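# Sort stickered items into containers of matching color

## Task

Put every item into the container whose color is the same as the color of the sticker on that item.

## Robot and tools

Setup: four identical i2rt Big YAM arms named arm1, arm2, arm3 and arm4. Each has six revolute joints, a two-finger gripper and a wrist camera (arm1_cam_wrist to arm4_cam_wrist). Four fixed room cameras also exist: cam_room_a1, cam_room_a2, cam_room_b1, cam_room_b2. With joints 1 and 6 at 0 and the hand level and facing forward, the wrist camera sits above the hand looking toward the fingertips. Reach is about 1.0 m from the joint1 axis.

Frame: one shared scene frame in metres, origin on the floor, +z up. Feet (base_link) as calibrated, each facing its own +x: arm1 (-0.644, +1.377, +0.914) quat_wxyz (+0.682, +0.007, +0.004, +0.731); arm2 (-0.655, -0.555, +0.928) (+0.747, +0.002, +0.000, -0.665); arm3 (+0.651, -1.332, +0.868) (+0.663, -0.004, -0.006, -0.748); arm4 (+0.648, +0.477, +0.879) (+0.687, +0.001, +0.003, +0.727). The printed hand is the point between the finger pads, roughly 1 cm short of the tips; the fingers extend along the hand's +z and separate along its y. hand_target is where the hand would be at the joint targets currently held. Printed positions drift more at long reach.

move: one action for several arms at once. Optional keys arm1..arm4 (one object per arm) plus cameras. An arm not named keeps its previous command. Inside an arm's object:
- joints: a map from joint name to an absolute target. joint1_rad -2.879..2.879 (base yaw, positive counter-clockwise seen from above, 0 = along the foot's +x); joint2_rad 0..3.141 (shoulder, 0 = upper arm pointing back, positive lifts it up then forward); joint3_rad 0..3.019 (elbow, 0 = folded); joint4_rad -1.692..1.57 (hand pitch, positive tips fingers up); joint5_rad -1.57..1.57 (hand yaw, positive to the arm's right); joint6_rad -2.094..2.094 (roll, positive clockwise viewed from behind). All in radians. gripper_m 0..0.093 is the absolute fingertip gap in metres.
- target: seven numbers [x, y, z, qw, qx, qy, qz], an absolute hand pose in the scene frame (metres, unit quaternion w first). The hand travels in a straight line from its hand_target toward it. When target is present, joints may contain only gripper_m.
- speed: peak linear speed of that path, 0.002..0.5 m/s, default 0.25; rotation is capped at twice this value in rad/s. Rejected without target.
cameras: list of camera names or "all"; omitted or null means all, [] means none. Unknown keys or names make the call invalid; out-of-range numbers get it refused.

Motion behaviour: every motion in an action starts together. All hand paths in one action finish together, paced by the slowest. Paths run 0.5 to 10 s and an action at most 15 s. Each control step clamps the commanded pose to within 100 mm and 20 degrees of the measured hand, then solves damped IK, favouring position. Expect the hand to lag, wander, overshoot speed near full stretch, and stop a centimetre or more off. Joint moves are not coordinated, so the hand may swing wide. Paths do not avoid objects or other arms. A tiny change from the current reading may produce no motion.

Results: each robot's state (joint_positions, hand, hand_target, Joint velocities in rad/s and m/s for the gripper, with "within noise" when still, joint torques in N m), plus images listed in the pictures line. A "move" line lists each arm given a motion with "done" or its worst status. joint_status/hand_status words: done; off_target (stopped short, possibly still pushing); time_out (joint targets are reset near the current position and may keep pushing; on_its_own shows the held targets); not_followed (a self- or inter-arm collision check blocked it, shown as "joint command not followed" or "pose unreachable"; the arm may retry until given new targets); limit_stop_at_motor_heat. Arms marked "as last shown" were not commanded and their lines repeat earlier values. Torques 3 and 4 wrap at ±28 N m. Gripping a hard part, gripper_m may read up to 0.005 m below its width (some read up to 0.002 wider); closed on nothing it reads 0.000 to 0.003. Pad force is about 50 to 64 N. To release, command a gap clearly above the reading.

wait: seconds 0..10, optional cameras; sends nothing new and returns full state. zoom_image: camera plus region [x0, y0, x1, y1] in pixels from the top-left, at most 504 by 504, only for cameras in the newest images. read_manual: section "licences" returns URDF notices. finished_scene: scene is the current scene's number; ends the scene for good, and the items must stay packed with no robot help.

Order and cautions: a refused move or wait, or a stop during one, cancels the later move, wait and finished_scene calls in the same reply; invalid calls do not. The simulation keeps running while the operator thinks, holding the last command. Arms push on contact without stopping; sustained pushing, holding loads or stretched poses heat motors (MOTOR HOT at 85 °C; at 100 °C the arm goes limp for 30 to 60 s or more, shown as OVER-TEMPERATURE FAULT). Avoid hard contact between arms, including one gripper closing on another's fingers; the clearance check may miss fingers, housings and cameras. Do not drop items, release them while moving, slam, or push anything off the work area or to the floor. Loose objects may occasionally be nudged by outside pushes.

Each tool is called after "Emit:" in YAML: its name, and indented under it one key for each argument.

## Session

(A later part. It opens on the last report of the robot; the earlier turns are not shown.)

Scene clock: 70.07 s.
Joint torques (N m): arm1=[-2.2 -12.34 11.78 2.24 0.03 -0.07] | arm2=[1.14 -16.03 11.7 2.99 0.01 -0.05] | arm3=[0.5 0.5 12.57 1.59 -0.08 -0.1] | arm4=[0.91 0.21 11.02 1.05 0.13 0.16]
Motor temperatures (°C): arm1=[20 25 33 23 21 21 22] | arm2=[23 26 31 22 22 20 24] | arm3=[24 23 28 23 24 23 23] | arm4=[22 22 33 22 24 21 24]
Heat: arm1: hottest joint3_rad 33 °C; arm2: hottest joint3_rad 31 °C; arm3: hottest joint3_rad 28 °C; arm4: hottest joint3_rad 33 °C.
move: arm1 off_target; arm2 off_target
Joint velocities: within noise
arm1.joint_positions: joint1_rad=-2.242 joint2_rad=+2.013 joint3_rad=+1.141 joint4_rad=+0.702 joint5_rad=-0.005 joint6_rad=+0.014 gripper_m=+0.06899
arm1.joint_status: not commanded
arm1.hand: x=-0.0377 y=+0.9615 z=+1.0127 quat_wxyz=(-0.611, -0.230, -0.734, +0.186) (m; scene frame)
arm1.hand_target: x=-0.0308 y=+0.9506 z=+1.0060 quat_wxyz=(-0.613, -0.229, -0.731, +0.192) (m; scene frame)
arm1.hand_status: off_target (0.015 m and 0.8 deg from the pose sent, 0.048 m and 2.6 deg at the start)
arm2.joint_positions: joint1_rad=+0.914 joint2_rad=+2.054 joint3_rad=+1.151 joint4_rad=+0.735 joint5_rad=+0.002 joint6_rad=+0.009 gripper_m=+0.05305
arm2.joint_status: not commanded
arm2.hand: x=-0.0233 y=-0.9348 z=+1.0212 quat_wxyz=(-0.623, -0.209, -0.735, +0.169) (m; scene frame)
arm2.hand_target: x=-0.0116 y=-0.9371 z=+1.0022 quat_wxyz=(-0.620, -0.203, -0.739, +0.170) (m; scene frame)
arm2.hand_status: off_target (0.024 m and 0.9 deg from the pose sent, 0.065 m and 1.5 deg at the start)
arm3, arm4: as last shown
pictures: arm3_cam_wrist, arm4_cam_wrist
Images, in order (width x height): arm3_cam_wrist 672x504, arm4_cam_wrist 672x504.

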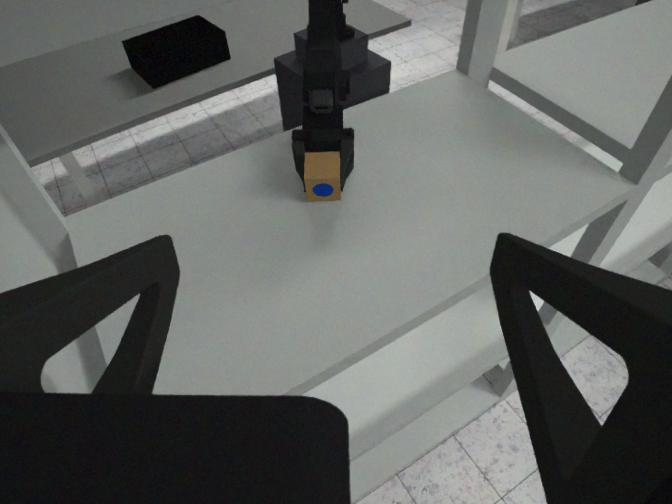

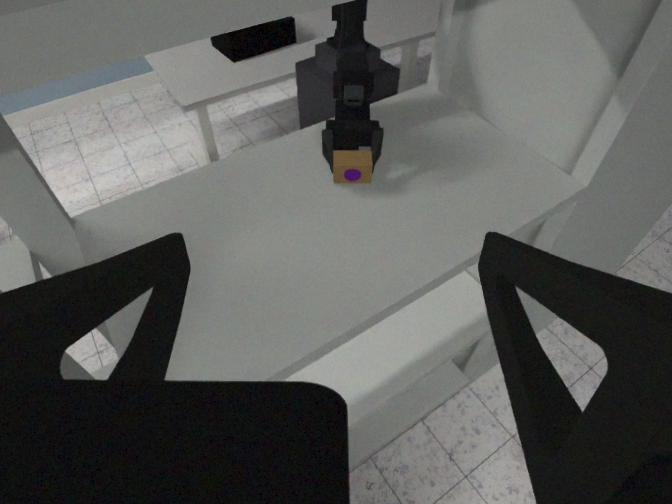

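Emit:
move:
  arm1: {"joints":{"gripper_m":0.093}}
  arm2: {"joints":{"gripper_m":0.093}}
  cameras: ["arm1_cam_wrist"]

Emit:
move:
  arm1: {"target":[-0.2745,1.12,1.11,0.6134,0.2290,0.7309,-0.1922],"speed":0.35}
  arm2: {"target":[-0.268,-0.785,1.11,0.6199,0.2028,0.7387,-0.1702],"speed":0.35}
  arm3: {"target":[0.264,-1.102,1.15,0.1702,-0.7387,0.2028,0.6199],"speed":0.4}
  arm4: {"target":[0.278,0.734,1.15,0.1922,-0.7309,0.2290,0.6134],"speed":0.4}
  cameras: []

Emit:
move:
  arm1: {"joints":{"joint2_rad":0.6,"joint3_rad":1.2,"joint4_rad":-0.8}}
  arm2: {"joints":{"joint2_rad":0.6,"joint3_rad":1.2,"joint4_rad":-0.8}}
  arm3: {"target":[-0.003,-0.976,1.05,0.1702,-0.7387,0.2028,0.6199],"speed":0.3}
  arm4: {"target":[0.003,0.962,1.05,0.1922,-0.7309,0.2290,0.6134],"speed":0.3}
  cameras: ["arm3_cam_wrist","arm4_cam_wrist"]

Scene clock: 91.23 s.
Joint torques (N m): arm1=[-1.61 -12.16 11.81 2.11 -0.04 -0.06] | arm2=[1.32 -16.38 11.18 2.95 0.01 -0.05] | arm3=[0.5 0.62 12.59 1.59 -0.08 -0.11] | arm4=[0.79 0.21 11.14 0.91 0.13 0.16]
Motor temperatures (°C): arm1=[20 25 33 23 21 21 22] | arm2=[23 26 33 22 22 20 24] | arm3=[24 23 29 23 24 23 23] | arm4=[22 22 35 22 24 21 24]
Heat: arm1: hottest joint3_rad 33 °C; arm2: hottest joint3_rad 33 °C; arm3: hottest joint3_rad 29 °C; arm4: hottest joint3_rad 35 °C.
move: arm1 done; arm2 done
Joint velocities: within noise
arm1.joint_positions: joint1_rad=-2.249 joint2_rad=+2.014 joint3_rad=+1.142 joint4_rad=+0.704 joint5_rad=-0.002 joint6_rad=+0.014 gripper_m=+0.09295
arm1.joint_status: all done
arm1.hand: x=-0.0407 y=+0.9567 z=+1.0128 quat_wxyz=(-0.611, -0.233, -0.733, +0.190) (m; scene frame)
arm1.hand_target: x=-0.0308 y=+0.9506 z=+1.0059 quat_wxyz=(-0.613, -0.229, -0.731, +0.192) (m; scene frame)
arm1.hand_status: not commanded
arm2.joint_positions: joint1_rad=+0.914 joint2_rad=+2.058 joint3_rad=+1.157 joint4_rad=+0.736 joint5_rad=+0.002 joint6_rad=+0.009 gripper_m=+0.09292
arm2.joint_status: all done
arm2.hand: x=-0.0216 y=-0.9359 z=+1.0215 quat_wxyz=(-0.624, -0.208, -0.734, +0.169) (m; scene frame)
arm2.hand_target: x=-0.0116 y=-0.9371 z=+1.0022 quat_wxyz=(-0.620, -0.203, -0.739, +0.170) (m; scene frame)
arm2.hand_status: not commanded
arm3, arm4: as last shown
pictures: arm1_cam_wrist
Images, in order (width x height): arm1_cam_wrist 672x504.

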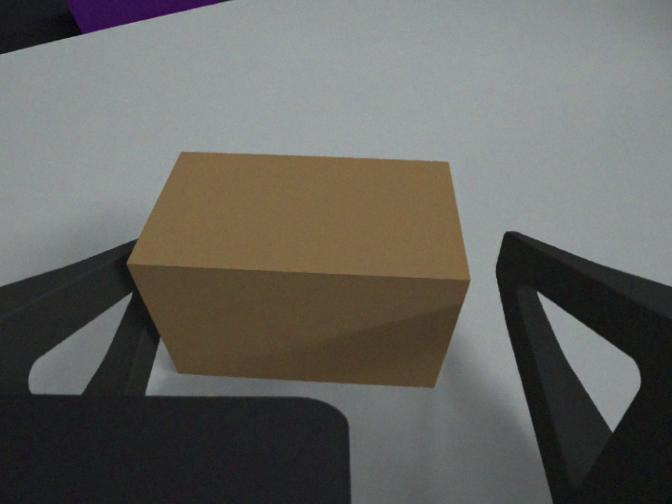

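Scene clock: 92.93 s.
Joint torques (N m): arm1=[-2.26 -2.14 10 1.54 -0.08 -0.06] | arm2=[1.44 -6.89 8.5 1.95 0.11 -0.05] | arm3=[1.79 -6.48 9.61 2.63 0.11 -0.12] | arm4=[2.2 -6.71 9.5 2.26 0.21 0.13]
Motor temperatures (°C): arm1=[20 25 33 23 21 21 22] | arm2=[23 26 33 22 22 20 24] | arm3=[24 23 29 23 24 23 23] | arm4=[22 22 34 22 24 21 24]
Heat: arm1: hottest joint3_rad 33 °C; arm2: hottest joint3_rad 33 °C; arm3: hottest joint3_rad 29 °C; arm4: hottest joint3_rad 34 °C.
move: arm1 done; arm2 off_target; arm3 done; arm4 off_target
Joint velocities: within noise
arm1.joint_positions: joint1_rad=-2.249 joint2_rad=+1.132 joint3_rad=+0.381 joint4_rad=+0.603 joint5_rad=-0.005 joint6_rad=+0.014 gripper_m=+0.09296
arm1.joint_status: not commanded
arm1.hand: x=-0.2755 y=+1.1223 z=+1.1127 quat_wxyz=(-0.619, -0.230, -0.727, +0.191) (m; scene frame)
arm1.hand_target: x=-0.2745 y=+1.1201 z=+1.1100 quat_wxyz=(-0.614, -0.229, -0.731, +0.192) (m; scene frame)
arm1.hand_status: done (0.004 m and 0.8 deg from the pose sent, 0.301 m and 0.7 deg at the start)
arm2.joint_positions: joint1_rad=+0.914 joint2_rad=+1.203 joint3_rad=+0.380 joint4_rad=+0.680 joint5_rad=+0.002 joint6_rad=+0.009 gripper_m=+0.09293
arm2.joint_status: not commanded
arm2.hand: x=-0.2678 y=-0.7889 z=+1.1209 quat_wxyz=(-0.632, -0.207, -0.727, +0.171) (m; scene frame)
arm2.hand_target: x=-0.2683 y=-0.7850 z=+1.1101 quat_wxyz=(-0.620, -0.203, -0.739, +0.170) (m; scene frame)
arm2.hand_status: off_target (0.012 m and 1.9 deg from the pose sent, 0.302 m and 1.0 deg at the start)
arm3.joint_positions: joint1_rad=-1.977 joint2_rad=+0.949 joint3_rad=+0.536 joint4_rad=+0.217 joint5_rad=+0.014 joint6_rad=-0.001 gripper_m=+0.09306
arm3.joint_status: not commanded
arm3.hand: x=+0.2652 y=-1.1001 z=+1.1408 quat_wxyz=(+0.166, -0.746, +0.209, +0.609) (m; scene frame)
arm3.hand_target: x=+0.2641 y=-1.1020 z=+1.1500 quat_wxyz=(+0.170, -0.739, +0.203, +0.620) (m; scene frame)
arm3.hand_status: done (0.009 m and 1.7 deg from the pose sent, 0.296 m and 3.7 deg at the start)
arm4.joint_positions: joint1_rad=+0.907 joint2_rad=+0.985 joint3_rad=+0.508 joint4_rad=+0.261 joint5_rad=+0.005 joint6_rad=-0.012 gripper_m=+0.09311
arm4.joint_status: not commanded
arm4.hand: x=+0.2814 y=+0.7353 z=+1.1351 quat_wxyz=(-0.191, +0.744, -0.232, -0.597) (m; scene frame)
arm4.hand_target: x=+0.2783 y=+0.7339 z=+1.1498 quat_wxyz=(-0.192, +0.731, -0.229, -0.613) (m; scene frame)
arm4.hand_status: off_target (0.015 m and 2.4 deg from the pose sent, 0.314 m and 2.7 deg at the start)
pictures: none
No camera images: "cameras" was empty.

Scene clock: 94.80 s.
Joint torques (N m): arm1=[-1.79 2.26 13.53 1.46 -0.04 -0.03] | arm2=[1.32 -0.5 12.44 2.03 0.11 -0.05] | arm3=[2.43 -18.78 11.78 1.85 0.11 -0.07] | arm4=[0.26 -21.54 11.36 1.09 -0.04 0.01]
Motor temperatures (°C): arm1=[20 25 33 23 21 21 22] | arm2=[23 26 33 22 22 20 24] | arm3=[24 23 29 23 24 23 23] | arm4=[22 22 35 22 24 21 24]
Heat: arm1: hottest joint3_rad 33 °C; arm2: hottest joint3_rad 33 °C; arm3: hottest joint3_rad 29 °C; arm4: hottest joint3_rad 35 °C.
move: arm1 done; arm2 done; arm3 off_target; arm4 off_target
Joint velocities: within noise
arm1.joint_positions: joint1_rad=-2.249 joint2_rad=+0.601 joint3_rad=+1.168 joint4_rad=-0.792 joint5_rad=-0.005 joint6_rad=+0.014 gripper_m=+0.09296
arm1.joint_status: all done
arm1.hand: x=-0.3810 y=+1.1989 z=+1.4608 quat_wxyz=(-0.591, -0.237, -0.749, +0.182) (m; scene frame)
arm1.hand_target: x=-0.3859 y=+1.2015 z=+1.4768 quat_wxyz=(-0.599, -0.233, -0.743, +0.188) (m; scene frame)
arm1.hand_status: not commanded
arm2.joint_positions: joint1_rad=+0.914 joint2_rad=+0.600 joint3_rad=+1.179 joint4_rad=-0.786 joint5_rad=+0.002 joint6_rad=+0.009 gripper_m=+0.09293
arm2.joint_status: all done
arm2.hand: x=-0.3922 y=-0.7161 z=+1.4869 quat_wxyz=(-0.608, -0.212, -0.747, +0.165) (m; scene frame)
arm2.hand_target: x=-0.3947 y=-0.7123 z=+1.4954 quat_wxyz=(-0.610, -0.205, -0.747, +0.168) (m; scene frame)
arm2.hand_status: not commanded
arm3.joint_positions: joint1_rad=-1.946 joint2_rad=+1.875 joint3_rad=+1.154 joint4_rad=+0.516 joint5_rad=+0.053 joint6_rad=-0.001 gripper_m=+0.09306
arm3.joint_status: not commanded
arm3.hand: x=+0.0153 y=-0.9746 z=+1.0309 quat_wxyz=(+0.170, -0.749, +0.210, +0.604) (m; scene frame)
arm3.hand_target: x=-0.0017 y=-0.9768 z=+1.0503 quat_wxyz=(+0.170, -0.739, +0.203, +0.620) (m; scene frame)
arm3.hand_status: off_target (0.026 m and 2.3 deg from the pose sent, 0.309 m and 1.7 deg at the start)
arm4.joint_positions: joint1_rad=+0.869 joint2_rad=+2.024 joint3_rad=+1.369 joint4_rad=+0.462 joint5_rad=-0.039 joint6_rad=-0.012 gripper_m=+0.09311
arm4.joint_status: not commanded
arm4.hand: x=+0.0113 y=+0.9495 z=+1.0413 quat_wxyz=(-0.189, +0.736, -0.230, -0.608) (m; scene frame)
arm4.hand_target: x=+0.0039 y=+0.9613 z=+1.0501 quat_wxyz=(-0.192, +0.731, -0.229, -0.614) (m; scene frame)
arm4.hand_status: off_target (0.017 m and 1.0 deg from the pose sent, 0.369 m and 2.3 deg at the start)
pictures: arm3_cam_wrist, arm4_cam_wrist
Images, in order (width x height): arm3_cam_wrist 672x504, arm4_cam_wrist 672x504.

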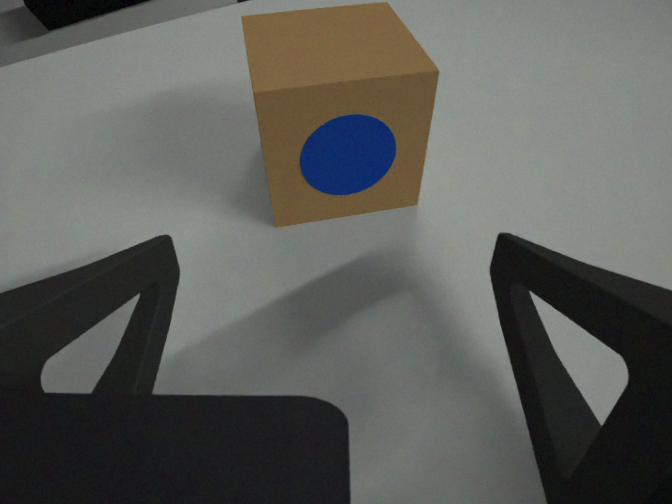

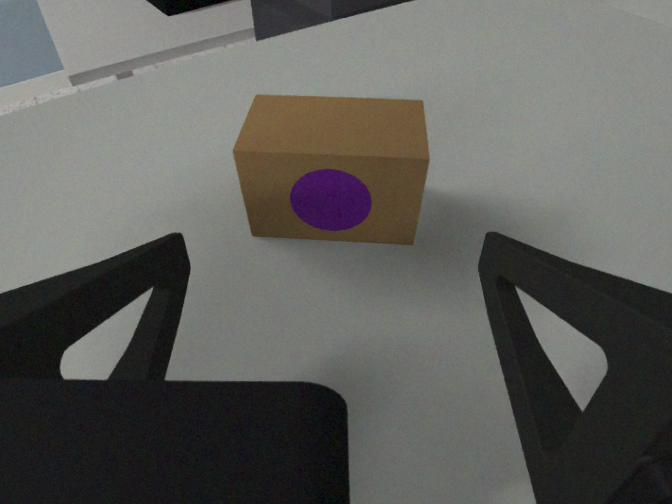

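Emit:
move:
  arm3: {"target":[-0.057,-0.939,1.056,0.1702,-0.7387,0.2028,0.6199],"speed":0.15}
  arm4: {"target":[-0.0585,1.005,1.042,0.1922,-0.7309,0.2290,0.6134],"speed":0.15}
  cameras: ["arm3_cam_wrist","arm4_cam_wrist"]

Scene clock: 107.90 s.
Joint torques (N m): arm1=[-1.55 2.37 13.6 1.51 -0.03 -0.07] | arm2=[1.38 -0.73 12.46 2.02 0.11 -0.05] | arm3=[1.55 -20.95 12.66 1.58 -0.09 -0.09] | arm4=[0.91 -23.53 12.34 1.03 0.1 0.03]
Motor temperatures (°C): arm1=[20 25 33 23 21 21 22] | arm2=[23 25 34 22 22 20 23] | arm3=[24 23 30 23 24 23 23] | arm4=[22 23 35 22 24 21 24]
Heat: arm1: hottest joint3_rad 33 °C; arm2: hottest joint3_rad 34 °C; arm3: hottest joint3_rad 30 °C; arm4: hottest joint3_rad 35 °C.
move: arm3 off_target; arm4 off_target
Joint velocities: within noise
arm1, arm2: as last shown
arm3.joint_positions: joint1_rad=-1.946 joint2_rad=+1.994 joint3_rad=+1.383 joint4_rad=+0.419 joint5_rad=+0.046 joint6_rad=-0.001 gripper_m=+0.09306
arm3.joint_status: not commanded
arm3.hand: x=-0.0430 y=-0.9442 z=+1.0426 quat_wxyz=(+0.168, -0.746, +0.207, +0.610) (m; scene frame)
arm3.hand_target: x=-0.0558 y=-0.9396 z=+1.0561 quat_wxyz=(+0.170, -0.739, +0.203, +0.620) (m; scene frame)
arm3.hand_status: off_target (0.020 m and 1.5 deg from the pose sent, 0.084 m and 2.3 deg at the start)
arm4.joint_positions: joint1_rad=+0.869 joint2_rad=+2.194 joint3_rad=+1.658 joint4_rad=+0.345 joint5_rad=-0.039 joint6_rad=-0.012 gripper_m=+0.09311
arm4.joint_status: not commanded
arm4.hand: x=-0.0487 y=+0.9946 z=+1.0374 quat_wxyz=(-0.189, +0.736, -0.230, -0.609) (m; scene frame)
arm4.hand_target: x=-0.0574 y=+1.0042 z=+1.0421 quat_wxyz=(-0.192, +0.731, -0.229, -0.614) (m; scene frame)
arm4.hand_status: off_target (0.015 m and 0.8 deg from the pose sent, 0.089 m and 1.0 deg at the start)
pictures: arm3_cam_wrist, arm4_cam_wrist
Images, in order (width x height): arm3_cam_wrist 672x504, arm4_cam_wrist 672x504.

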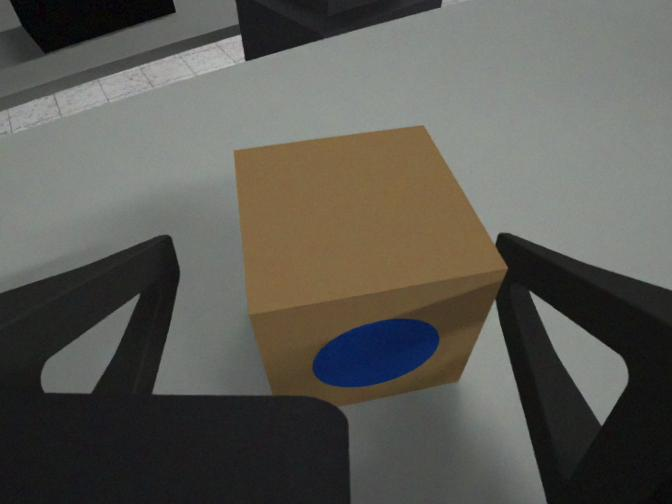

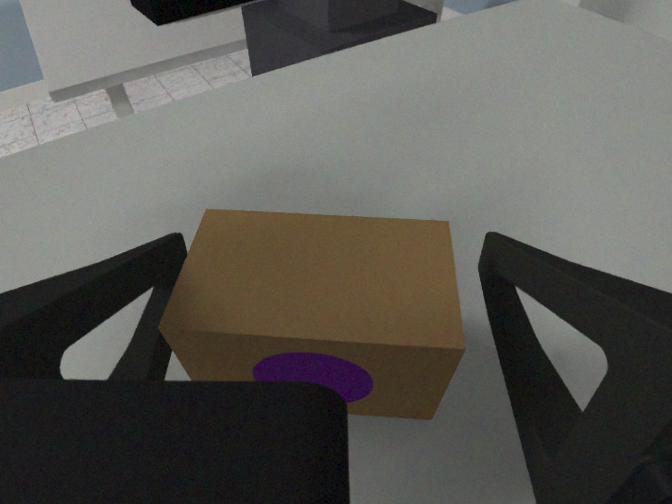

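Emit:
move:
  arm3: {"joints":{"gripper_m":0.035}}
  arm4: {"joints":{"gripper_m":0.05}}
  cameras: ["arm3_cam_wrist","arm4_cam_wrist"]

Emit:
move:
  arm3: {"target":[0.264,-1.102,1.18,0.1702,-0.7387,0.2028,0.6199],"speed":0.35}
  arm4: {"target":[0.278,0.734,1.18,0.1922,-0.7309,0.2290,0.6134],"speed":0.35}
  cameras: []

Emit:
move:
  arm3: {"joints":{"joint1_rad":1.002,"joint2_rad":0.6,"joint3_rad":1.2,"joint4_rad":-1.4,"joint5_rad":0,"joint6_rad":0}}
  arm4: {"joints":{"joint1_rad":-1.158,"joint2_rad":0.6,"joint3_rad":1.2,"joint4_rad":-1.4,"joint5_rad":0,"joint6_rad":0}}
  cameras: []

Emit:
move:
  arm3: {"target":[1.145,-1.735,0.92,0,0.0462,0.9989,0],"speed":0.35}
  arm4: {"target":[1.105,0.710,0.92,0,0.0262,0.9997,0],"speed":0.35}
  cameras: ["arm3_cam_wrist","arm4_cam_wrist"]

Scene clock: 120.67 s.
Joint torques (N m): arm1=[-1.96 2.32 13.57 1.47 -0.03 -0.04] | arm2=[1.38 -0.62 12.45 2.03 0.11 -0.05] | arm3=[1.73 -20.95 12.68 1.55 -0.08 -0.08] | arm4=[0.56 -24 12.25 1.09 0.09 0.04]
Motor temperatures (°C): arm1=[20 24 33 23 21 21 22] | arm2=[23 25 35 22 22 20 23] | arm3=[24 24 30 23 24 23 23] | arm4=[22 23 35 22 24 21 24]
Heat: arm1: hottest joint3_rad 33 °C; arm2: hottest joint3_rad 35 °C; arm3: hottest joint3_rad 30 °C; arm4: hottest joint3_rad 35 °C.
move: arm3 off_target; arm4 off_target
Joint velocities: within noise
arm1, arm2: as last shown
arm3.joint_positions: joint1_rad=-1.946 joint2_rad=+1.994 joint3_rad=+1.383 joint4_rad=+0.418 joint5_rad=+0.046 joint6_rad=-0.001 gripper_m=+0.05451
arm3.joint_status: gripper_m off_target (ended at +0.05454, target +0.03500)
arm3.hand: x=-0.0430 y=-0.9443 z=+1.0426 quat_wxyz=(+0.168, -0.746, +0.207, +0.610) (m; scene frame)
arm3.hand_target: x=-0.0558 y=-0.9397 z=+1.0560 quat_wxyz=(+0.170, -0.739, +0.203, +0.620) (m; scene frame)
arm3.hand_status: not commanded
arm4.joint_positions: joint1_rad=+0.869 joint2_rad=+2.194 joint3_rad=+1.659 joint4_rad=+0.345 joint5_rad=-0.039 joint6_rad=-0.012 gripper_m=+0.06985
arm4.joint_status: gripper_m off_target (ended at +0.06988, target +0.05000)
arm4.hand: x=-0.0487 y=+0.9947 z=+1.0376 quat_wxyz=(-0.189, +0.735, -0.230, -0.609) (m; scene frame)
arm4.hand_target: x=-0.0575 y=+1.0042 z=+1.0422 quat_wxyz=(-0.192, +0.731, -0.229, -0.614) (m; scene frame)
arm4.hand_status: not commanded
pictures: arm3_cam_wrist, arm4_cam_wrist
Images, in order (width x height): arm3_cam_wrist 672x504, arm4_cam_wrist 672x504.

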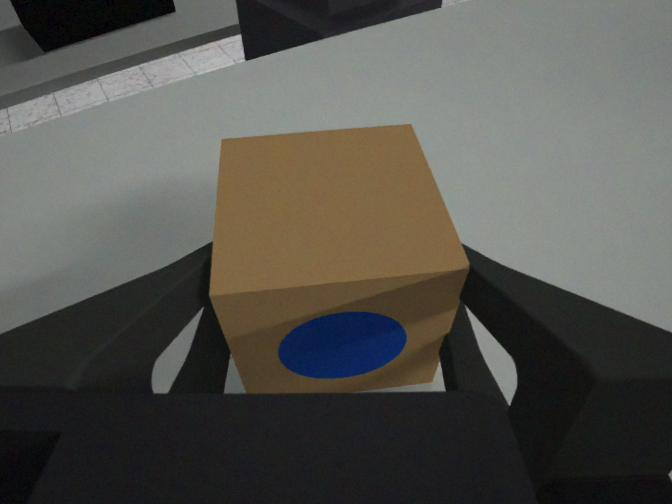

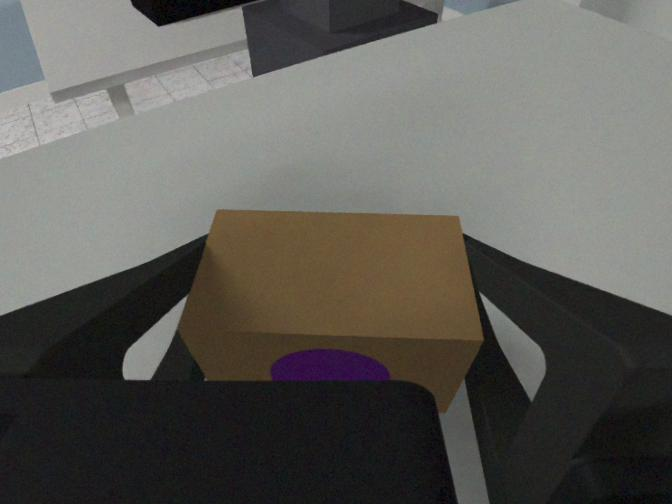

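Scene clock: 122.73 s.
Joint torques (N m): arm1=[-1.79 2.32 13.53 1.43 -0.02 0] | arm2=[1.44 -0.56 12.49 2 0.1 -0.05] | arm3=[0.44 -4.78 9.62 1.73 -0.09 -0.11] | arm4=[1.44 -4.01 9.63 1.01 0.2 0.14]
Motor temperatures (°C): arm1=[20 24 33 23 21 21 22] | arm2=[23 25 35 22 22 20 23] | arm3=[24 24 30 23 24 23 23] | arm4=[22 23 35 22 24 21 25]
Heat: arm1: hottest joint3_rad 33 °C; arm2: hottest joint3_rad 35 °C; arm3: hottest joint3_rad 30 °C; arm4: hottest joint3_rad 35 °C.
move: arm3 done; arm4 done
Joint velocities: within noise
arm1, arm2: as last shown
arm3.joint_positions: joint1_rad=-1.955 joint2_rad=+0.894 joint3_rad=+0.604 joint4_rad=+0.135 joint5_rad=+0.021 joint6_rad=-0.002 gripper_m=+0.05451
arm3.joint_status: not commanded
arm3.hand: x=+0.2616 y=-1.1077 z=+1.1851 quat_wxyz=(+0.166, -0.735, +0.200, +0.626) (m; scene frame)
arm3.hand_target: x=+0.2641 y=-1.1021 z=+1.1801 quat_wxyz=(+0.170, -0.739, +0.203, +0.620) (m; scene frame)
arm3.hand_status: done (0.008 m and 1.0 deg from the pose sent, 0.371 m and 1.6 deg at the start)
arm4.joint_positions: joint1_rad=+0.909 joint2_rad=+0.918 joint3_rad=+0.574 joint4_rad=+0.185 joint5_rad=+0.006 joint6_rad=-0.012 gripper_m=+0.06985
arm4.joint_status: not commanded
arm4.hand: x=+0.2816 y=+0.7348 z=+1.1852 quat_wxyz=(-0.198, +0.726, -0.226, -0.619) (m; scene frame)
arm4.hand_target: x=+0.2781 y=+0.7339 z=+1.1801 quat_wxyz=(-0.192, +0.731, -0.229, -0.614) (m; scene frame)
arm4.hand_status: done (0.006 m and 1.1 deg from the pose sent, 0.442 m and 0.8 deg at the start)
pictures: none
No camera images: "cameras" was empty.

Scene clock: 125.07 s.
Joint torques (N m): arm1=[-2.14 2.43 13.49 1.5 -0.1 -0.04] | arm2=[1.44 -0.73 12.45 2.02 0.11 -0.05] | arm3=[2.08 -0.26 11.38 1.17 0.12 -0.03] | arm4=[0.79 0.21 9.91 0.68 0.02 0.14]
Motor temperatures (°C): arm1=[20 24 33 23 21 21 22] | arm2=[23 25 35 22 22 20 23] | arm3=[24 24 30 23 24 23 23] | arm4=[22 23 35 22 24 21 25]
Heat: arm1: hottest joint3_rad 33 °C; arm2: hottest joint3_rad 35 °C; arm3: hottest joint3_rad 30 °C; arm4: hottest joint3_rad 35 °C.
move: arm3 done; arm4 done
Joint velocities: within noise
arm1, arm2: as last shown
arm3.joint_positions: joint1_rad=+0.991 joint2_rad=+0.611 joint3_rad=+1.169 joint4_rad=-1.395 joint5_rad=-0.003 joint6_rad=-0.002 gripper_m=+0.05451
arm3.joint_status: all done
arm3.hand: x=+0.8334 y=-1.4801 z=+1.2926 quat_wxyz=(-0.340, -0.317, -0.876, +0.128) (m; scene frame)
arm3.hand_target: x=+0.8309 y=-1.4750 z=+1.3093 quat_wxyz=(-0.356, -0.311, -0.871, +0.133) (m; scene frame)
arm3.hand_status: not commanded
arm4.joint_positions: joint1_rad=-1.155 joint2_rad=+0.605 joint3_rad=+1.177 joint4_rad=-1.390 joint5_rad=+0.002 joint6_rad=-0.011 gripper_m=+0.06978
arm4.joint_status: all done
arm4.hand: x=+0.8624 y=+0.5865 z=+1.3068 quat_wxyz=(-0.356, +0.222, -0.904, -0.082) (m; scene frame)
arm4.hand_target: x=+0.8590 y=+0.5843 z=+1.3173 quat_wxyz=(-0.363, +0.216, -0.902, -0.086) (m; scene frame)
arm4.hand_status: not commanded
pictures: none
No camera images: "cameras" was empty.

Scene clock: 127.53 s.
Joint torques (N m): arm1=[-1.2 2.55 13.67 1.54 -0.08 -0.06] | arm2=[1.44 -0.67 12.46 2.02 0.11 -0.05] | arm3=[2.14 -24.88 12.19 -0.57 0.05 -0.14] | arm4=[0.32 -18.37 9.87 -0.4 0.01 0.17]
Motor temperatures (°C): arm1=[20 24 33 23 21 21 22] | arm2=[23 25 35 22 22 20 23] | arm3=[24 24 30 23 24 23 23] | arm4=[22 23 35 22 24 21 25]
Heat: arm1: hottest joint3_rad 33 °C; arm2: hottest joint3_rad 35 °C; arm3: hottest joint3_rad 30 °C; arm4: hottest joint3_rad 35 °C.
move: arm3 off_target; arm4 off_target
Joint velocities: within noise
arm1, arm2: as last shown
arm3.joint_positions: joint1_rad=+0.989 joint2_rad=+2.139 joint3_rad=+1.740 joint4_rad=-1.238 joint5_rad=-0.012 joint6_rad=-0.587 gripper_m=+0.05451
arm3.joint_status: not commanded
arm3.hand: x=+1.1242 y=-1.7296 z=+0.8932 quat_wxyz=(+0.022, -0.058, -0.998, -0.018) (m; scene frame)
arm3.hand_target: x=+1.1440 y=-1.7341 z=+0.9203 quat_wxyz=(+0.000, -0.046, -0.999, +0.000) (m; scene frame)
arm3.hand_status: off_target (0.034 m and 3.5 deg from the pose sent, 0.549 m and 54.3 deg at the start)
arm4.joint_positions: joint1_rad=-1.149 joint2_rad=+1.820 joint3_rad=+1.249 joint4_rad=-1.030 joint5_rad=+0.002 joint6_rad=+0.509 gripper_m=+0.06976
arm4.joint_status: not commanded
arm4.hand: x=+1.0877 y=+0.7041 z=+0.9047 quat_wxyz=(+0.015, -0.016, -1.000, +0.010) (m; scene frame)
arm4.hand_target: x=+1.1045 y=+0.7096 z=+0.9203 quat_wxyz=(+0.000, -0.026, -1.000, +0.000) (m; scene frame)
arm4.hand_status: off_target (0.024 m and 2.4 deg from the pose sent, 0.473 m and 52.3 deg at the start)
pictures: arm3_cam_wrist, arm4_cam_wrist
Images, in order (width x height): arm3_cam_wrist 672x504, arm4_cam_wrist 672x504.

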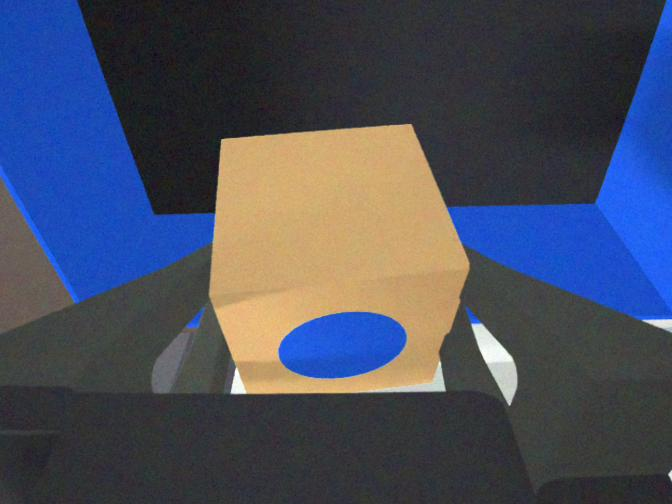

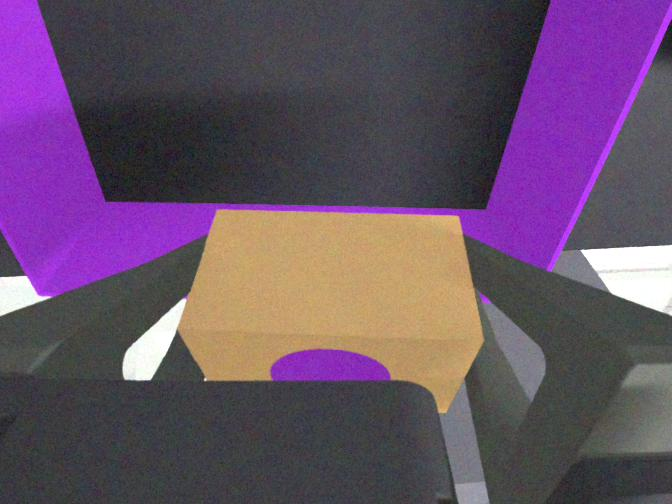

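Emit:
move:
  arm3: {"target":[1.112,-1.746,0.77,0,0.0462,0.9989,0],"speed":0.2}
  arm4: {"target":[1.074,0.727,0.76,0,0.0262,0.9997,0],"speed":0.2}
  cameras: []

Emit:
move:
  arm3: {"target":[1.112,-1.746,0.735,0,0.0462,0.9989,0],"speed":0.08}
  arm4: {"target":[1.074,0.727,0.725,0,0.0262,0.9997,0],"speed":0.08}
  cameras: ["arm3_cam_wrist","arm4_cam_wrist"]

Scene clock: 137.20 s.
Joint torques (N m): arm1=[-2.32 2.32 13.46 1.58 -0.03 -0.06] | arm2=[1.38 -0.67 12.45 2.02 0.11 -0.05] | arm3=[-0.09 -22.89 7.01 0.39 0.1 -0.13] | arm4=[1.08 -18.2 5.27 0.42 -0.01 0.16]
Motor temperatures (°C): arm1=[20 24 34 23 21 21 21] | arm2=[23 25 35 22 22 20 23] | arm3=[24 24 31 23 24 23 24] | arm4=[22 23 35 22 24 21 25]
Heat: arm1: hottest joint3_rad 34 °C; arm2: hottest joint3_rad 35 °C; arm3: hottest joint3_rad 31 °C; arm4: hottest joint3_rad 35 °C.
move: arm3 off_target; arm4 done
Joint velocities: within noise
arm1, arm2: as last shown
arm3.joint_positions: joint1_rad=+0.976 joint2_rad=+2.265 joint3_rad=+1.618 joint4_rad=-0.935 joint5_rad=-0.012 joint6_rad=-0.631 gripper_m=+0.05451
arm3.joint_status: not commanded
arm3.hand: x=+1.1189 y=-1.7374 z=+0.7760 quat_wxyz=(-0.001, -0.042, -0.999, -0.001) (m; scene frame)
arm3.hand_target: x=+1.1119 y=-1.7458 z=+0.7700 quat_wxyz=(+0.000, -0.046, -0.999, +0.000) (m; scene frame)
arm3.hand_status: off_target (0.013 m and 0.5 deg from the pose sent, 0.125 m and 3.5 deg at the start)
arm4.joint_positions: joint1_rad=-1.101 joint2_rad=+2.050 joint3_rad=+1.143 joint4_rad=-0.662 joint5_rad=+0.002 joint6_rad=+0.569 gripper_m=+0.06976
arm4.joint_status: not commanded
arm4.hand: x=+1.0733 y=+0.7236 z=+0.7645 quat_wxyz=(+0.001, -0.021, -1.000, +0.003) (m; scene frame)
arm4.hand_target: x=+1.0740 y=+0.7269 z=+0.7601 quat_wxyz=(+0.000, -0.026, -1.000, +0.000) (m; scene frame)
arm4.hand_status: done (0.006 m and 0.6 deg from the pose sent, 0.147 m and 2.4 deg at the start)
pictures: none
No camera images: "cameras" was empty.

Scene clock: 138.17 s.
Joint torques (N m): arm1=[-2.55 2.61 13.46 1.61 -0.03 -0.06] | arm2=[1.38 -0.67 12.48 2 0.11 -0.06] | arm3=[-0.03 -18.26 6.38 1.44 -0.13 -0.12] | arm4=[1.2 -16.73 5.22 0.68 0.29 0.15]
Motor temperatures (°C): arm1=[20 24 34 23 21 21 21] | arm2=[23 25 35 22 22 20 23] | arm3=[24 24 31 23 24 23 24] | arm4=[22 23 35 22 24 21 25]
Heat: arm1: hottest joint3_rad 34 °C; arm2: hottest joint3_rad 35 °C; arm3: hottest joint3_rad 31 °C; arm4: hottest joint3_rad 35 °C.
move: arm3 off_target; arm4 off_target
Joint velocities: within noise
arm1, arm2: as last shown
arm3.joint_positions: joint1_rad=+0.976 joint2_rad=+2.266 joint3_rad=+1.618 joint4_rad=-0.898 joint5_rad=-0.007 joint6_rad=-0.631 gripper_m=+0.05451
arm3.joint_status: not commanded
arm3.hand: x=+1.1249 y=-1.7440 z=+0.7750 quat_wxyz=(-0.013, -0.042, -0.999, +0.012) (m; scene frame)
arm3.hand_target: x=+1.1105 y=-1.7442 z=+0.7368 quat_wxyz=(+0.000, -0.046, -0.999, +0.000) (m; scene frame)
arm3.hand_status: off_target (0.042 m and 2.1 deg from the pose sent, 0.043 m and 0.5 deg at the start)
arm4.joint_positions: joint1_rad=-1.101 joint2_rad=+2.103 joint3_rad=+1.143 joint4_rad=-0.597 joint5_rad=-0.005 joint6_rad=+0.570 gripper_m=+0.06976
arm4.joint_status: not commanded
arm4.hand: x=+1.0750 y=+0.7260 z=+0.7400 quat_wxyz=(-0.002, -0.022, -1.000, -0.004) (m; scene frame)
arm4.hand_target: x=+1.0737 y=+0.7267 z=+0.7254 quat_wxyz=(+0.000, -0.026, -1.000, +0.000) (m; scene frame)
arm4.hand_status: off_target (0.015 m and 0.7 deg from the pose sent, 0.040 m and 0.6 deg at the start)
pictures: arm3_cam_wrist, arm4_cam_wrist
Images, in order (width x height): arm3_cam_wrist 672x504, arm4_cam_wrist 672x504.

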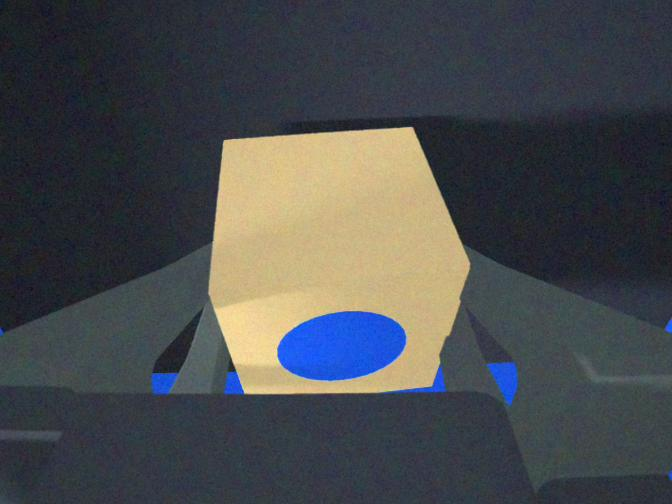

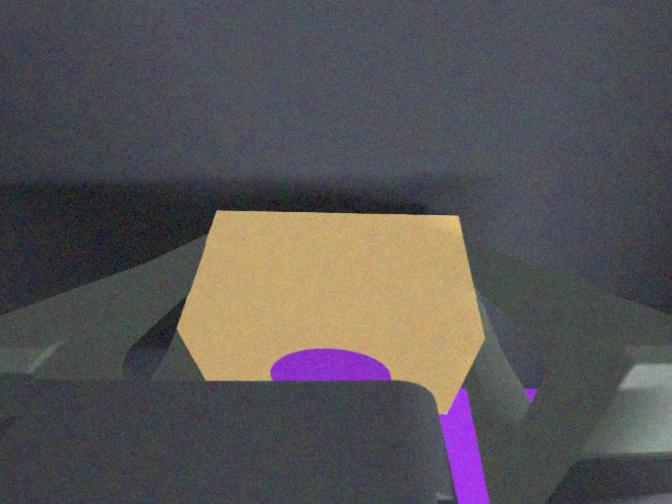

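Emit:
move:
  arm3: {"target":[1.120,-1.746,0.764,0,0.0462,0.9989,0],"speed":0.08}
  arm4: {"joints":{"gripper_m":0.09}}
  cameras: ["arm4_cam_wrist"]

Emit:
move:
  arm3: {"joints":{"gripper_m":0.092}}
  arm4: {"target":[1.065,0.727,0.95,0,0.0262,0.9997,0],"speed":0.3}
  cameras: ["arm4_cam_wrist"]

Emit:
move:
  arm3: {"target":[1.105,-1.746,0.95,0,0.0462,0.9989,0],"speed":0.3}
  cameras: ["arm3_cam_wrist","arm4_cam_wrist"]

Scene clock: 152.37 s.
Joint torques (N m): arm1=[-2.14 2.37 13.48 1.57 -0.02 -0.03] | arm2=[1.38 -0.62 12.46 2.02 0.1 -0.05] | arm3=[0.5 -21.07 8.91 -0.62 -0.12 -0.04] | arm4=[0.67 -17.2 5.09 0.51 0.25 0.14]
Motor temperatures (°C): arm1=[20 24 34 23 21 21 21] | arm2=[23 25 35 22 22 20 23] | arm3=[24 25 30 23 24 23 24] | arm4=[22 25 33 22 24 21 26]
Heat: arm1: hottest joint3_rad 34 °C; arm2: hottest joint3_rad 35 °C; arm3: hottest joint3_rad 30 °C; arm4: hottest joint3_rad 33 °C.
move: arm3 off_target; arm4 done
Joint velocities: within noise
arm1.joint_positions: joint1_rad=-2.249 joint2_rad=+0.601 joint3_rad=+1.168 joint4_rad=-0.792 joint5_rad=-0.005 joint6_rad=+0.014 gripper_m=+0.09296
arm1.joint_status: not commanded
arm1.hand: x=-0.3810 y=+1.1989 z=+1.4608 quat_wxyz=(-0.591, -0.237, -0.749, +0.182) (m; scene frame)
arm1.hand_target: x=-0.3859 y=+1.2015 z=+1.4768 quat_wxyz=(-0.599, -0.233, -0.743, +0.188) (m; scene frame)
arm1.hand_status: not commanded
arm2.joint_positions: joint1_rad=+0.914 joint2_rad=+0.600 joint3_rad=+1.179 joint4_rad=-0.786 joint5_rad=+0.002 joint6_rad=+0.009 gripper_m=+0.09293
arm2.joint_status: not commanded
arm2.hand: x=-0.3922 y=-0.7161 z=+1.4869 quat_wxyz=(-0.608, -0.212, -0.747, +0.165) (m; scene frame)
arm2.hand_target: x=-0.3947 y=-0.7123 z=+1.4954 quat_wxyz=(-0.610, -0.205, -0.747, +0.168) (m; scene frame)
arm2.hand_status: not commanded
arm3.joint_positions: joint1_rad=+0.976 joint2_rad=+2.266 joint3_rad=+1.620 joint4_rad=-0.911 joint5_rad=-0.007 joint6_rad=-0.631 gripper_m=+0.05451
arm3.joint_status: not commanded
arm3.hand: x=+1.1231 y=-1.7425 z=+0.7755 quat_wxyz=(-0.008, -0.042, -0.999, +0.008) (m; scene frame)
arm3.hand_target: x=+1.1198 y=-1.7459 z=+0.7642 quat_wxyz=(+0.000, -0.046, -0.999, +0.000) (m; scene frame)
arm3.hand_status: off_target (0.012 m and 1.4 deg from the pose sent, 0.012 m and 2.1 deg at the start)
arm4.joint_positions: joint1_rad=-1.101 joint2_rad=+2.111 joint3_rad=+1.143 joint4_rad=-0.591 joint5_rad=-0.004 joint6_rad=+0.571 gripper_m=+0.08992
arm4.joint_status: all done
arm4.hand: x=+1.0745 y=+0.7254 z=+0.7362 quat_wxyz=(-0.002, -0.022, -1.000, -0.003) (m; scene frame)
arm4.hand_target: x=+1.0735 y=+0.7267 z=+0.7253 quat_wxyz=(+0.000, -0.026, -1.000, +0.000) (m; scene frame)
arm4.hand_status: not commanded
pictures: arm4_cam_wrist
Images, in order (width x height): arm4_cam_wrist 672x504.

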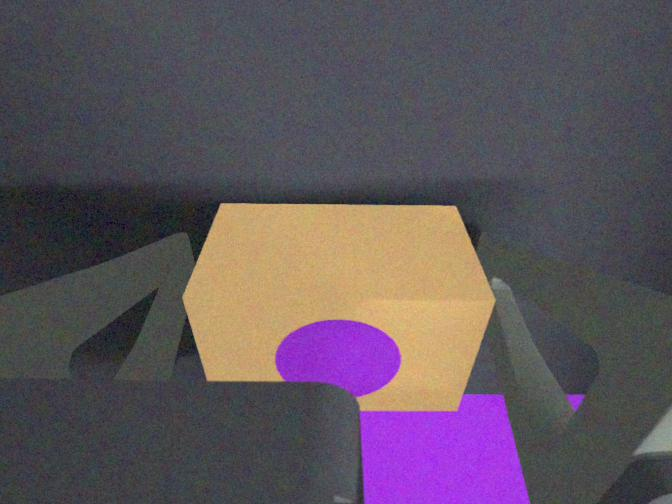

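Scene clock: 153.83 s.
Joint torques (N m): arm1=[-2.08 2.14 13.49 1.36 -0.04 -0.03] | arm2=[1.32 -0.67 12.45 2 0.11 -0.04] | arm3=[0.56 -22.12 8.79 -0.38 -0.1 -0.06] | arm4=[1.2 -16.62 9.51 -0.39 0.22 0.19]
Motor temperatures (°C): arm1=[20 24 34 23 21 21 21] | arm2=[23 25 35 22 22 20 23] | arm3=[24 25 30 23 24 23 24] | arm4=[22 25 33 22 24 21 26]
Heat: arm1: hottest joint3_rad 34 °C; arm2: hottest joint3_rad 35 °C; arm3: hottest joint3_rad 30 °C; arm4: hottest joint3_rad 33 °C.
move: arm3 done; arm4 off_target
Joint velocities: within noise
arm1, arm2: as last shown
arm3.joint_positions: joint1_rad=+0.976 joint2_rad=+2.278 joint3_rad=+1.620 joint4_rad=-0.918 joint5_rad=-0.007 joint6_rad=-0.631 gripper_m=+0.09196
arm3.joint_status: all done
arm3.hand: x=+1.1198 y=-1.7396 z=+0.7683 quat_wxyz=(-0.001, -0.042, -0.999, +0.002) (m; scene frame)
arm3.hand_target: x=+1.1198 y=-1.7459 z=+0.7642 quat_wxyz=(+0.000, -0.046, -0.999, +0.000) (m; scene frame)
arm3.hand_status: not commanded
arm4.joint_positions: joint1_rad=-1.095 joint2_rad=+1.715 joint3_rad=+1.208 joint4_rad=-1.076 joint5_rad=-0.004 joint6_rad=+0.579 gripper_m=+0.08992
arm4.joint_status: not commanded
arm4.hand: x=+1.0566 y=+0.7183 z=+0.9403 quat_wxyz=(+0.009, -0.023, -1.000, +0.004) (m; scene frame)
arm4.hand_target: x=+1.0646 y=+0.7269 z=+0.9501 quat_wxyz=(+0.000, -0.026, -1.000, +0.000) (m; scene frame)
arm4.hand_status: off_target (0.015 m and 1.2 deg from the pose sent, 0.214 m and 0.6 deg at the start)
pictures: arm4_cam_wrist
Images, in order (width x height): arm4_cam_wrist 672x504.

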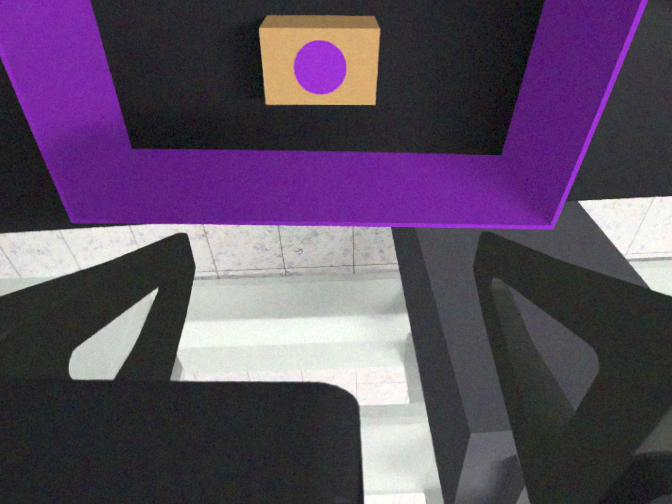

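Scene clock: 155.17 s.
Joint torques (N m): arm1=[-2.2 2.61 13.39 1.35 -0.09 -0.05] | arm2=[1.32 -0.62 12.46 2.03 0.11 -0.05] | arm3=[0.15 -20.95 11.1 -0.47 -0.09 -0.12] | arm4=[1.03 -16.56 9.52 -0.38 0.22 0.16]
Motor temperatures (°C): arm1=[20 24 34 23 21 21 21] | arm2=[23 25 35 22 22 20 23] | arm3=[24 25 30 23 24 23 24] | arm4=[22 25 33 22 24 21 25]
Heat: arm1: hottest joint3_rad 34 °C; arm2: hottest joint3_rad 35 °C; arm3: hottest joint3_rad 30 °C; arm4: hottest joint3_rad 33 °C.
move: arm3 off_target
Joint velocities: within noise
arm1, arm2, arm4: as last shown
arm3.joint_positions: joint1_rad=+0.962 joint2_rad=+2.027 joint3_rad=+1.699 joint4_rad=-1.265 joint5_rad=-0.007 joint6_rad=-0.643 gripper_m=+0.09196
arm3.joint_status: not commanded
arm3.hand: x=+1.1029 y=-1.7341 z=+0.9456 quat_wxyz=(+0.005, -0.044, -0.999, -0.003) (m; scene frame)
arm3.hand_target: x=+1.1048 y=-1.7458 z=+0.9501 quat_wxyz=(+0.000, -0.046, -0.999, +0.000) (m; scene frame)
arm3.hand_status: off_target (0.013 m and 0.7 deg from the pose sent, 0.182 m and 0.5 deg at the start)
pictures: arm3_cam_wrist, arm4_cam_wrist
Images, in order (width x height): arm3_cam_wrist 672x504, arm4_cam_wrist 672x504.

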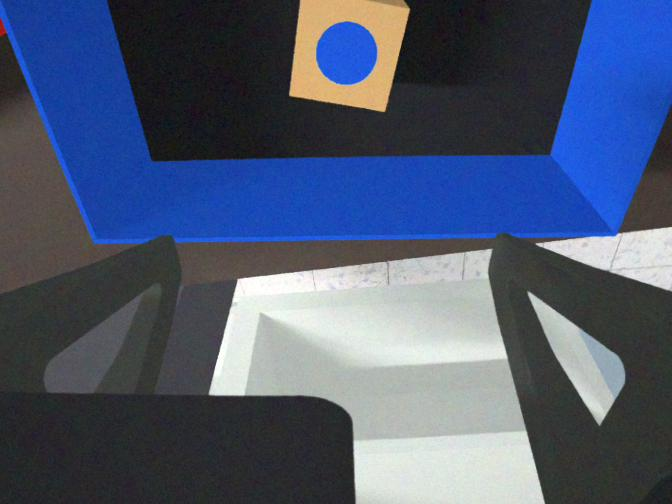

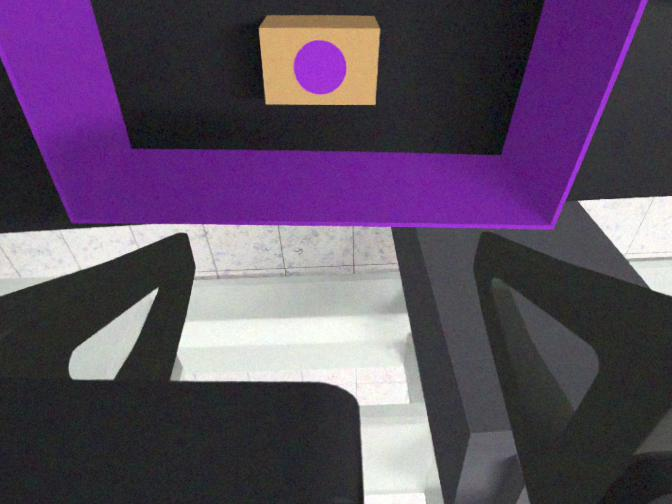

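Emit:
finished_scene:
  scene: 3

The scene is finished: the task was done.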